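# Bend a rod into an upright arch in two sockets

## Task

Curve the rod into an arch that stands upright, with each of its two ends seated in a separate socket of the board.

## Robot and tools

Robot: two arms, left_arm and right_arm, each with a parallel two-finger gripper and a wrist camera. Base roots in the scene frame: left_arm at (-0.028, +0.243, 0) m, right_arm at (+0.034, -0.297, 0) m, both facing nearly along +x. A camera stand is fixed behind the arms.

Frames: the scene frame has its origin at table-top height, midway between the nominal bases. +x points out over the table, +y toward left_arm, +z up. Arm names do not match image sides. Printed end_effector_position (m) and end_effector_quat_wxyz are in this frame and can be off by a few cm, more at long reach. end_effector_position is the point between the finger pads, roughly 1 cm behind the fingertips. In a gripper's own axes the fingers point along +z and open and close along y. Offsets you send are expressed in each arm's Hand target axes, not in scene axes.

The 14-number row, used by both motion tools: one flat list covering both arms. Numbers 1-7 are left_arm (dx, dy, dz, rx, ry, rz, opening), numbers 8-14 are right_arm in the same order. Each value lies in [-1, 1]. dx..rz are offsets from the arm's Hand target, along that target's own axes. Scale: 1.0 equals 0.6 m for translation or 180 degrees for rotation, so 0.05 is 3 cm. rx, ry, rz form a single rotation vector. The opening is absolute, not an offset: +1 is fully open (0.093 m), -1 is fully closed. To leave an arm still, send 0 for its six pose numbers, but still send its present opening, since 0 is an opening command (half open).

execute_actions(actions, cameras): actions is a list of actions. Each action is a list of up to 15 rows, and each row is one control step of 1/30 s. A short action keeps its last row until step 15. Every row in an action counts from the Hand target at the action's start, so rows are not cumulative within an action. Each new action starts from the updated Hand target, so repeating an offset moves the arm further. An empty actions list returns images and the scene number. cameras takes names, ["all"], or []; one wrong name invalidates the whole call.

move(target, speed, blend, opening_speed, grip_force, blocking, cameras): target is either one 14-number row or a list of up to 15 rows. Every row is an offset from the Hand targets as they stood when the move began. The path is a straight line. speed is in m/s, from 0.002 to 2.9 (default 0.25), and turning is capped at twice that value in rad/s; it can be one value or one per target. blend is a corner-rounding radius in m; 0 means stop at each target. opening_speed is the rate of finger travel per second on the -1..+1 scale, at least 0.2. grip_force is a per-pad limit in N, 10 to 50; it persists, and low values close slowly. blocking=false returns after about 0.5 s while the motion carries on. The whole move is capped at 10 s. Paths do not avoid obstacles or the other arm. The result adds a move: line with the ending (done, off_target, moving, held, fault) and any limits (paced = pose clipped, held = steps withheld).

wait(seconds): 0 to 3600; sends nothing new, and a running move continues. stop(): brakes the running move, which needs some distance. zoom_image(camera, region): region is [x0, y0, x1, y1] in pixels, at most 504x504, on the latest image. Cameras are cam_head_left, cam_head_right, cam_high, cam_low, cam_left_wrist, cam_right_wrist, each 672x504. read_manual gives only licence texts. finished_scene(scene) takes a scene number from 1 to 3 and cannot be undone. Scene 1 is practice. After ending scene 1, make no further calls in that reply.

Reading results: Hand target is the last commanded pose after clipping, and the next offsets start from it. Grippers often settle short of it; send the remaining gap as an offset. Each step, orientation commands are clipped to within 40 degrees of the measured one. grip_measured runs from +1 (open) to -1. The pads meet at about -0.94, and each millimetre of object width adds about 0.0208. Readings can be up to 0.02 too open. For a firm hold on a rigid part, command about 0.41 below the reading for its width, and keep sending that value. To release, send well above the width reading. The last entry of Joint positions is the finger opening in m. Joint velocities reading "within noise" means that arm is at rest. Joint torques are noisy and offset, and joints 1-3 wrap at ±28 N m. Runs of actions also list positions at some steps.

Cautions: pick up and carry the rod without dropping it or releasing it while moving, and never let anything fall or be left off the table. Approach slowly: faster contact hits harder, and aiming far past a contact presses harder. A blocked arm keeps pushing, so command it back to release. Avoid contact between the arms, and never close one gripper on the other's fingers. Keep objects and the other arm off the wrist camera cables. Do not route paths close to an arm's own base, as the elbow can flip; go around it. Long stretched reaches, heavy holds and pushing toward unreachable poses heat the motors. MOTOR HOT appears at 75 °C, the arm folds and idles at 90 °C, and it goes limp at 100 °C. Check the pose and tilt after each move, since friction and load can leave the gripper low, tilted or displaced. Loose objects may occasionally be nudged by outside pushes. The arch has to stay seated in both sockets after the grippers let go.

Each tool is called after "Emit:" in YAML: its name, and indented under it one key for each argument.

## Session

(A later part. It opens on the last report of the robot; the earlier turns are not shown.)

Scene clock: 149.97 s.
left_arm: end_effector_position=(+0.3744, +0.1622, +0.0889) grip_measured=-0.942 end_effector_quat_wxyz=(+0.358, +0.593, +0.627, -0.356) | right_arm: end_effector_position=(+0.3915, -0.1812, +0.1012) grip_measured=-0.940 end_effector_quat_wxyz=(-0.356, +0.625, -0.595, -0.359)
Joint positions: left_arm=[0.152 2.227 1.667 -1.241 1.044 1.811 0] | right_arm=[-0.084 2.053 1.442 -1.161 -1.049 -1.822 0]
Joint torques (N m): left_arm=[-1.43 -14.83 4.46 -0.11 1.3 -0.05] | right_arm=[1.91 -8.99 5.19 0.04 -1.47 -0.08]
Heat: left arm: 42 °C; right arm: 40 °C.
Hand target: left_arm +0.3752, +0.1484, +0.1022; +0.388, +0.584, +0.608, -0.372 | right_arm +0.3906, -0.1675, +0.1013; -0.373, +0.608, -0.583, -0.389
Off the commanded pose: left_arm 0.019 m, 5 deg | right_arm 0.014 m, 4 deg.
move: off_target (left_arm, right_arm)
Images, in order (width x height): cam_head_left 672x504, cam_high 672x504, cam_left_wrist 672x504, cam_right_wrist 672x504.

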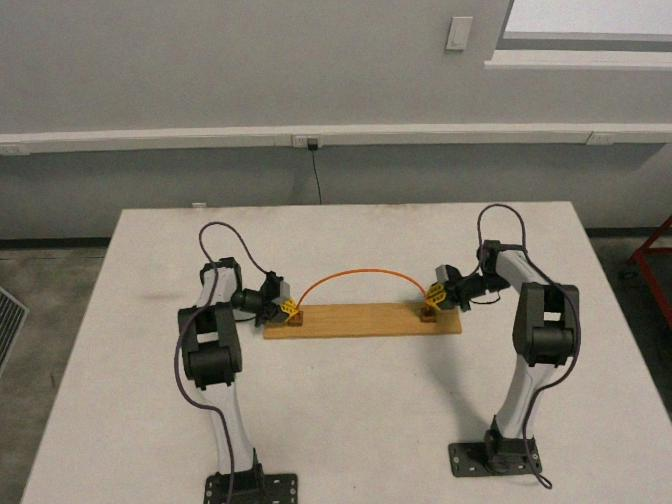

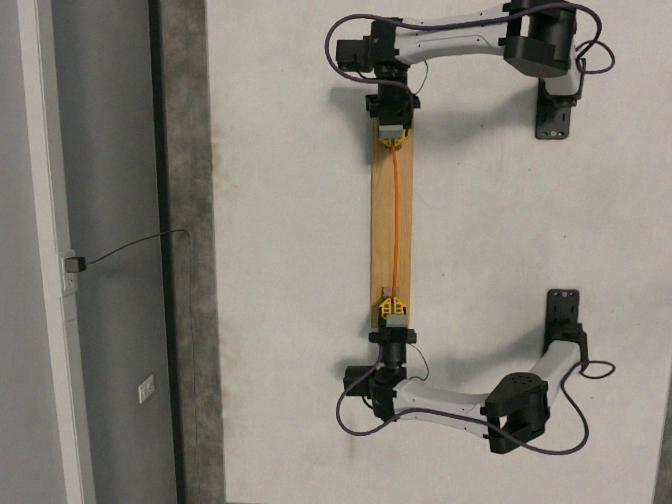

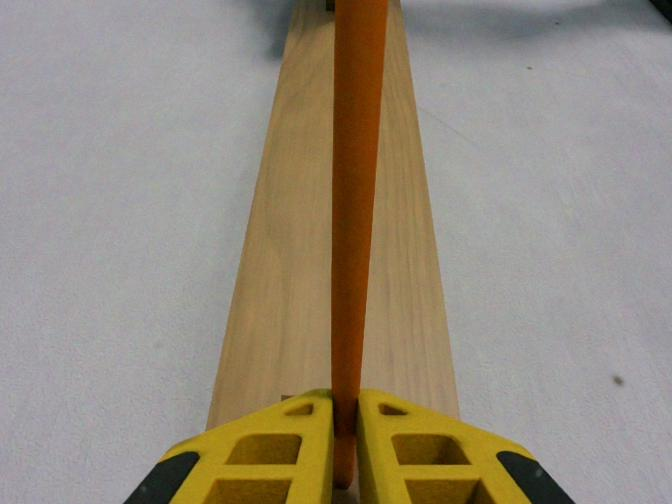

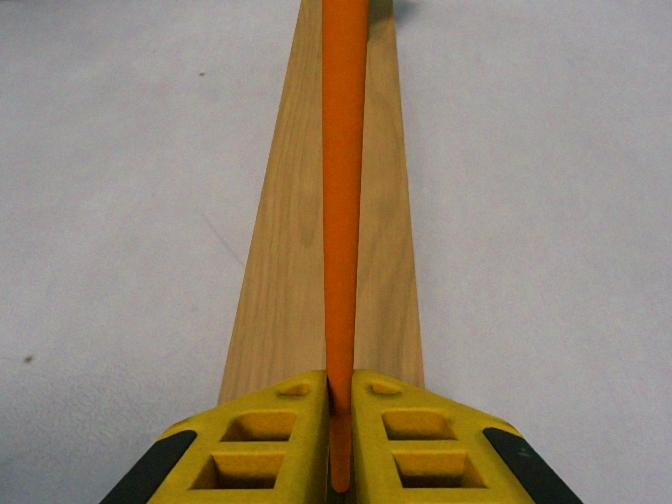

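Emit:
move:
  target: [0.0045,0.0065,0.006,0,0,0,-1,0.0181,0,0.0085,0,0,0,-1]
  speed: 0.1
  cameras: ["cam_high","cam_head_left","cam_left_wrist","cam_right_wrist"]

Emit:
zoom_image:
  camera: "cam_head_left"
  region: [285, 305, 309, 329]

Emit:
zoom_image:
  camera: "cam_head_left"
  region: [416, 300, 440, 324]

Emit:
zoom_image:
  camera: "cam_left_wrist"
  region: [270, 380, 420, 504]

Emit:
zoom_image:
  camera: "cam_right_wrist"
  region: [270, 380, 420, 504]

Emit:
zoom_image:
  camera: "cam_high"
  region: [370, 280, 410, 320]

Scene clock: 173.07 s.
left_arm: end_effector_position=(+0.3773, +0.1626, +0.0883) grip_measured=-0.942 end_effector_quat_wxyz=(+0.363, +0.596, +0.625, -0.350) | right_arm: end_effector_position=(+0.3910, -0.1805, +0.0899) grip_measured=-0.940 end_effector_quat_wxyz=(-0.356, +0.621, -0.595, -0.365)
Joint positions: left_arm=[0.152 2.227 1.667 -1.223 1.044 1.809 0] | right_arm=[-0.084 2.075 1.421 -1.129 -1.057 -1.822 0]
Joint torques (N m): left_arm=[-1.91 -13.45 5.35 -0.08 1.32 -0.18] | right_arm=[1.94 -9.42 4.97 0.11 -1.38 -0.09]
Heat: left arm: 46 °C; right arm: 41 °C.
Hand target: left_arm +0.3792, +0.1464, +0.0982; +0.388, +0.584, +0.608, -0.372 | right_arm +0.3906, -0.1675, +0.0893; -0.373, +0.608, -0.583, -0.388
Off the commanded pose: left_arm 0.019 m, 5 deg | right_arm 0.013 m, 4 deg.
move: off_target (left_arm, right_arm)
Images, in order (width x height): cam_head_left 672x504, cam_high 672x504, cam_left_wrist 672x504, cam_right_wrist 672x504.

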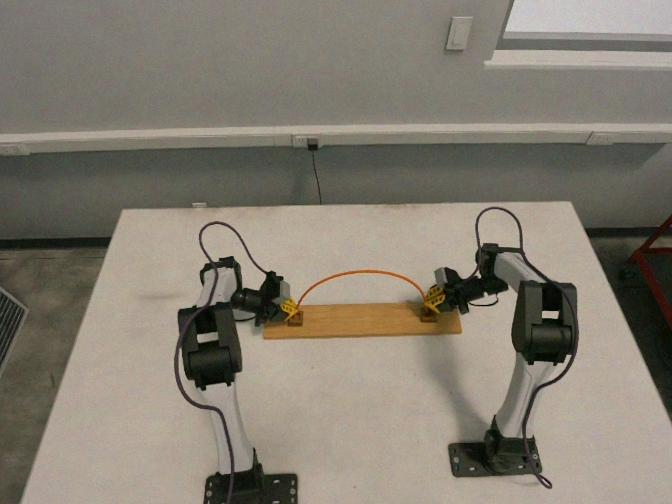

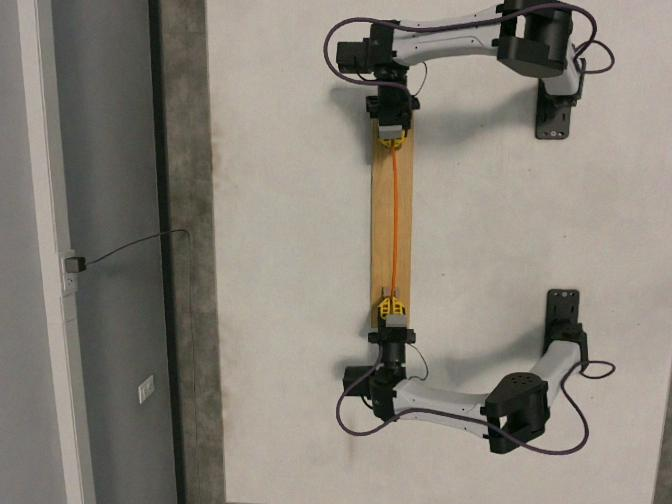

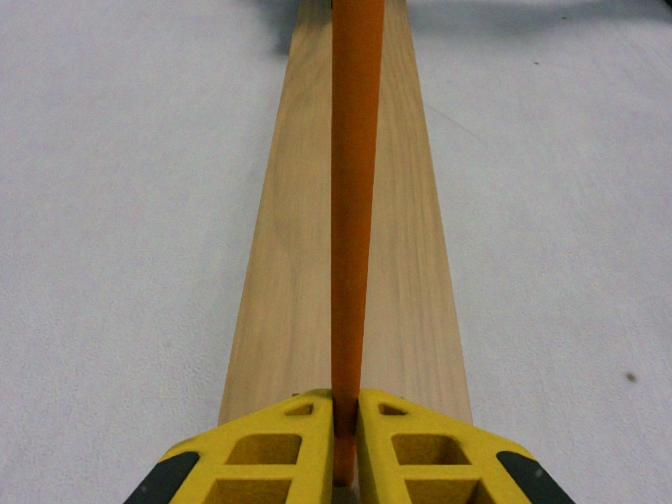

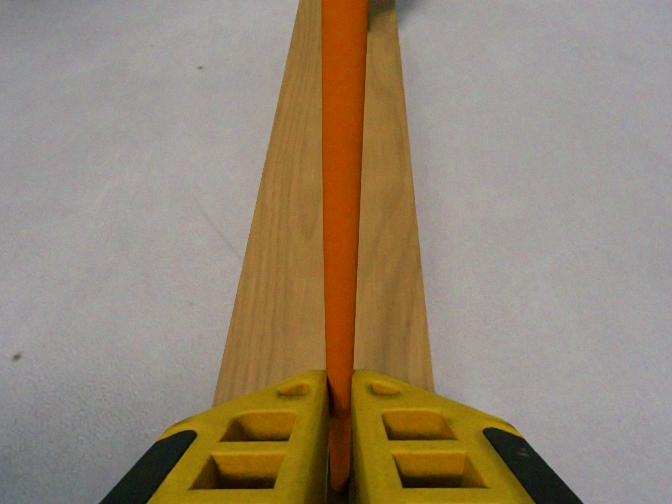

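Scaled by 21.000 from the camera's image (finer frame: 960x720).

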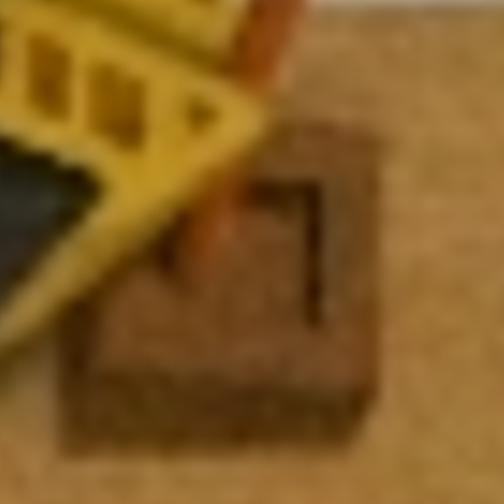

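Scaled by 21.000 from the camera's image (finer frame: 960x720).

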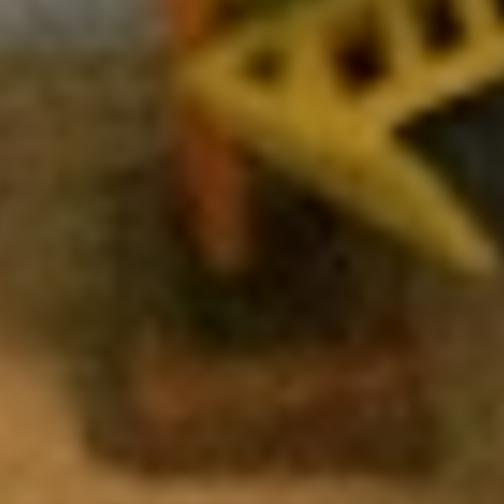

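Scaled by 3.360 from the camera's image (finer frame: 960x720).

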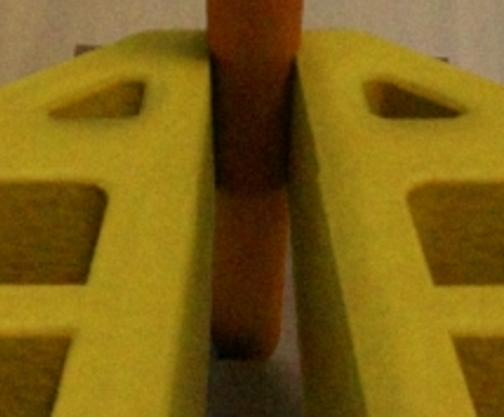

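Scaled by 3.360 from the camera's image (finer frame: 960x720).

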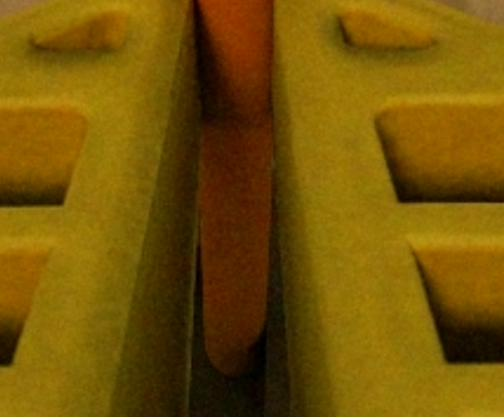

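Scaled by 12.600 from the camera's image (finer frame: 960x720).

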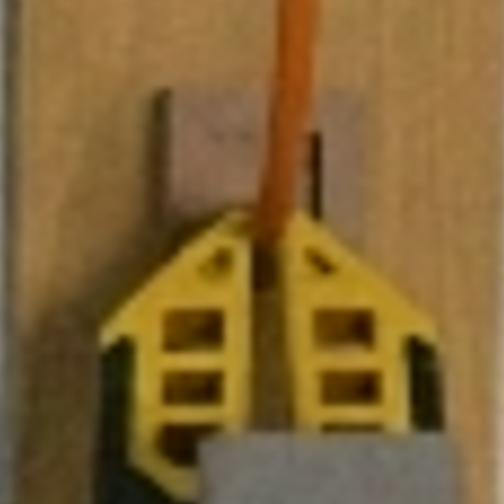

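Emit:
move:
  target:
    - [0.0091,0,0.0042,0,0,0,-1,0,0,0.0001,0,0,0,-1]
    - [0.0147,0.0006,-0.0078,0,0,0,-1,0.0056,0.0006,-0.0121,0,0,0,-1]
  speed: 0.08
  blend: 0.004
  cameras: ["cam_high","cam_head_left","cam_low"]

Emit:
zoom_image:
  camera: "cam_head_left"
  region: [285, 305, 309, 329]

Emit:
zoom_image:
  camera: "cam_head_left"
  region: [416, 300, 440, 324]

Scene clock: 185.73 s.
left_arm: end_effector_position=(+0.3781, +0.1639, +0.0876) grip_measured=-0.942 end_effector_quat_wxyz=(+0.367, +0.599, +0.622, -0.347) | right_arm: end_effector_position=(+0.3910, -0.1817, +0.0897) grip_measured=-0.940 end_effector_quat_wxyz=(-0.360, +0.622, -0.592, -0.365)
Joint positions: left_arm=[0.155 2.229 1.667 -1.219 1.046 1.822 0] | right_arm=[-0.089 2.079 1.421 -1.133 -1.063 -1.839 0]
Joint torques (N m): left_arm=[-0.69 -11.9 5.79 -0.21 1.26 0.03] | right_arm=[0.42 -8.85 6.01 -0.15 -1.26 -0.28]
Heat: left arm: 47 °C; right arm: 41 °C.
Hand target: left_arm +0.3792, +0.1545, +0.0923; +0.388, +0.584, +0.608, -0.372 | right_arm +0.3906, -0.1755, +0.0893; -0.373, +0.608, -0.583, -0.388
Off the commanded pose: left_arm 0.011 m, 4 deg | right_arm 0.006 m, 4 deg.
move: off_target (left_arm, right_arm); blend cut to 0.0031 m at target 1
Images, in order (width x height): cam_head_left 672x504, cam_high 672x504, cam_low 672x504.

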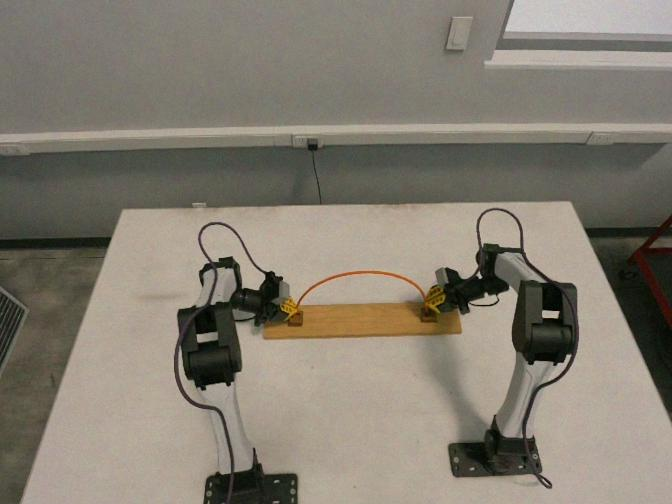

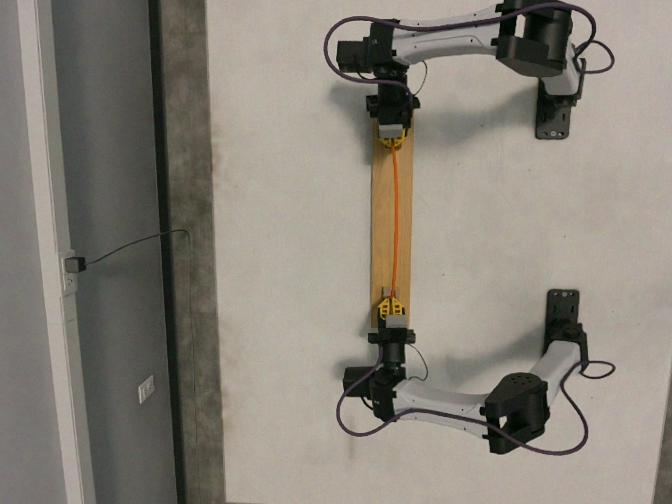

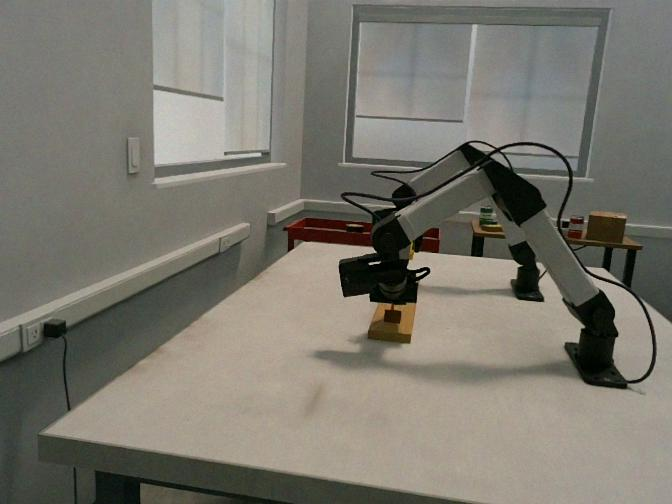

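Scaled by 21.000 from the camera's image (finer frame: 960x720).

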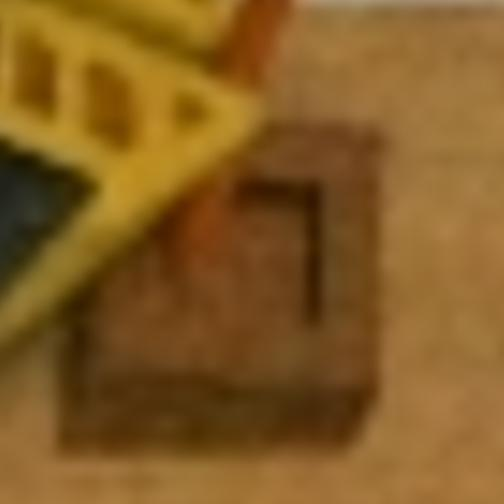

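Scaled by 21.000 from the camera's image (finer frame: 960x720).

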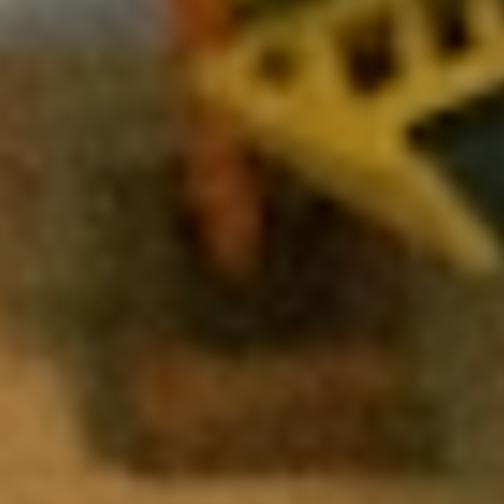

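Emit:
move:
  target:
    - [0,0,0,0,0,0,-0.4,0,0,0,0,0,0,-0.4]
    - [0,0,-0.22,0,0,0,-0.4,0,0,-0.22,0,0,0,-0.4]
  speed: 0.12
  opening_speed: 0.35
  cameras: ["cam_high","cam_head_left"]

Emit:
zoom_image:
  camera: "cam_head_left"
  region: [260, 230, 470, 340]

Scene clock: 198.57 s.
left_arm: end_effector_position=(+0.3724, +0.2714, +0.1298) grip_measured=-0.402 end_effector_quat_wxyz=(+0.406, +0.548, +0.660, -0.317) | right_arm: end_effector_position=(+0.3957, -0.2914, +0.1351) grip_measured=-0.402 end_effector_quat_wxyz=(+0.375, -0.566, +0.652, +0.337)
Joint positions: left_arm=[0.427 2.259 1.858 -1.568 1.036 2.054 0.026] | right_arm=[-0.385 2.108 1.649 -1.541 -0.998 -2.052 0.026]
Joint torques (N m): left_arm=[0.24 -17.37 7.92 -0.53 0.62 -0.03] | right_arm=[-0.49 -13.83 7.88 -0.58 -0.37 -0.23]
Heat: left arm: 49 °C; right arm: 41 °C.
Hand target: left_arm +0.3741, +0.2740, +0.1479; +0.388, +0.584, +0.608, -0.372 | right_arm +0.3957, -0.2951, +0.1448; +0.373, -0.608, +0.583, +0.388
Off the commanded pose: left_arm 0.018 m, 10 deg | right_arm 0.010 m, 11 deg.
joint sent to its limit (left arm) — joint 4 (wrist pitch), lower limit. The joint targets are off in orientation, not in position.
joint sent to its limit (right arm) — joint 4 (wrist pitch), lower limit; joint 6 (wrist roll), lower limit. The joint targets are off in orientation, not in position.
move: off_target (left_arm, right_arm)
Images, in order (width x height): cam_head_left 672x504, cam_high 672x504.

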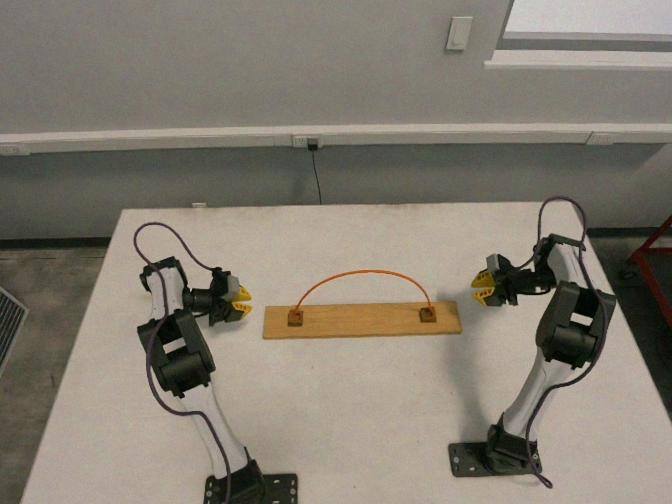

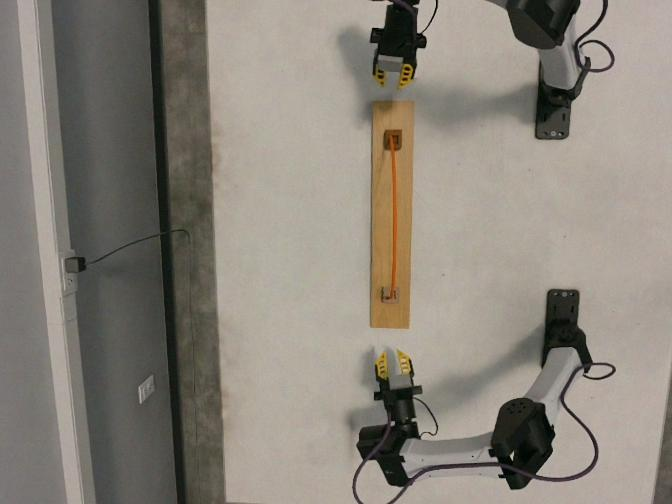

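Scaled by 2.400 from the camera's image (finer frame: 960x720).

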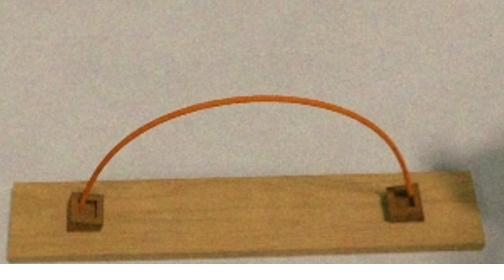

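Arch stands with both ends in.

Emit:
finished_scene:
  scene: 2

The scene is finished: the task was done.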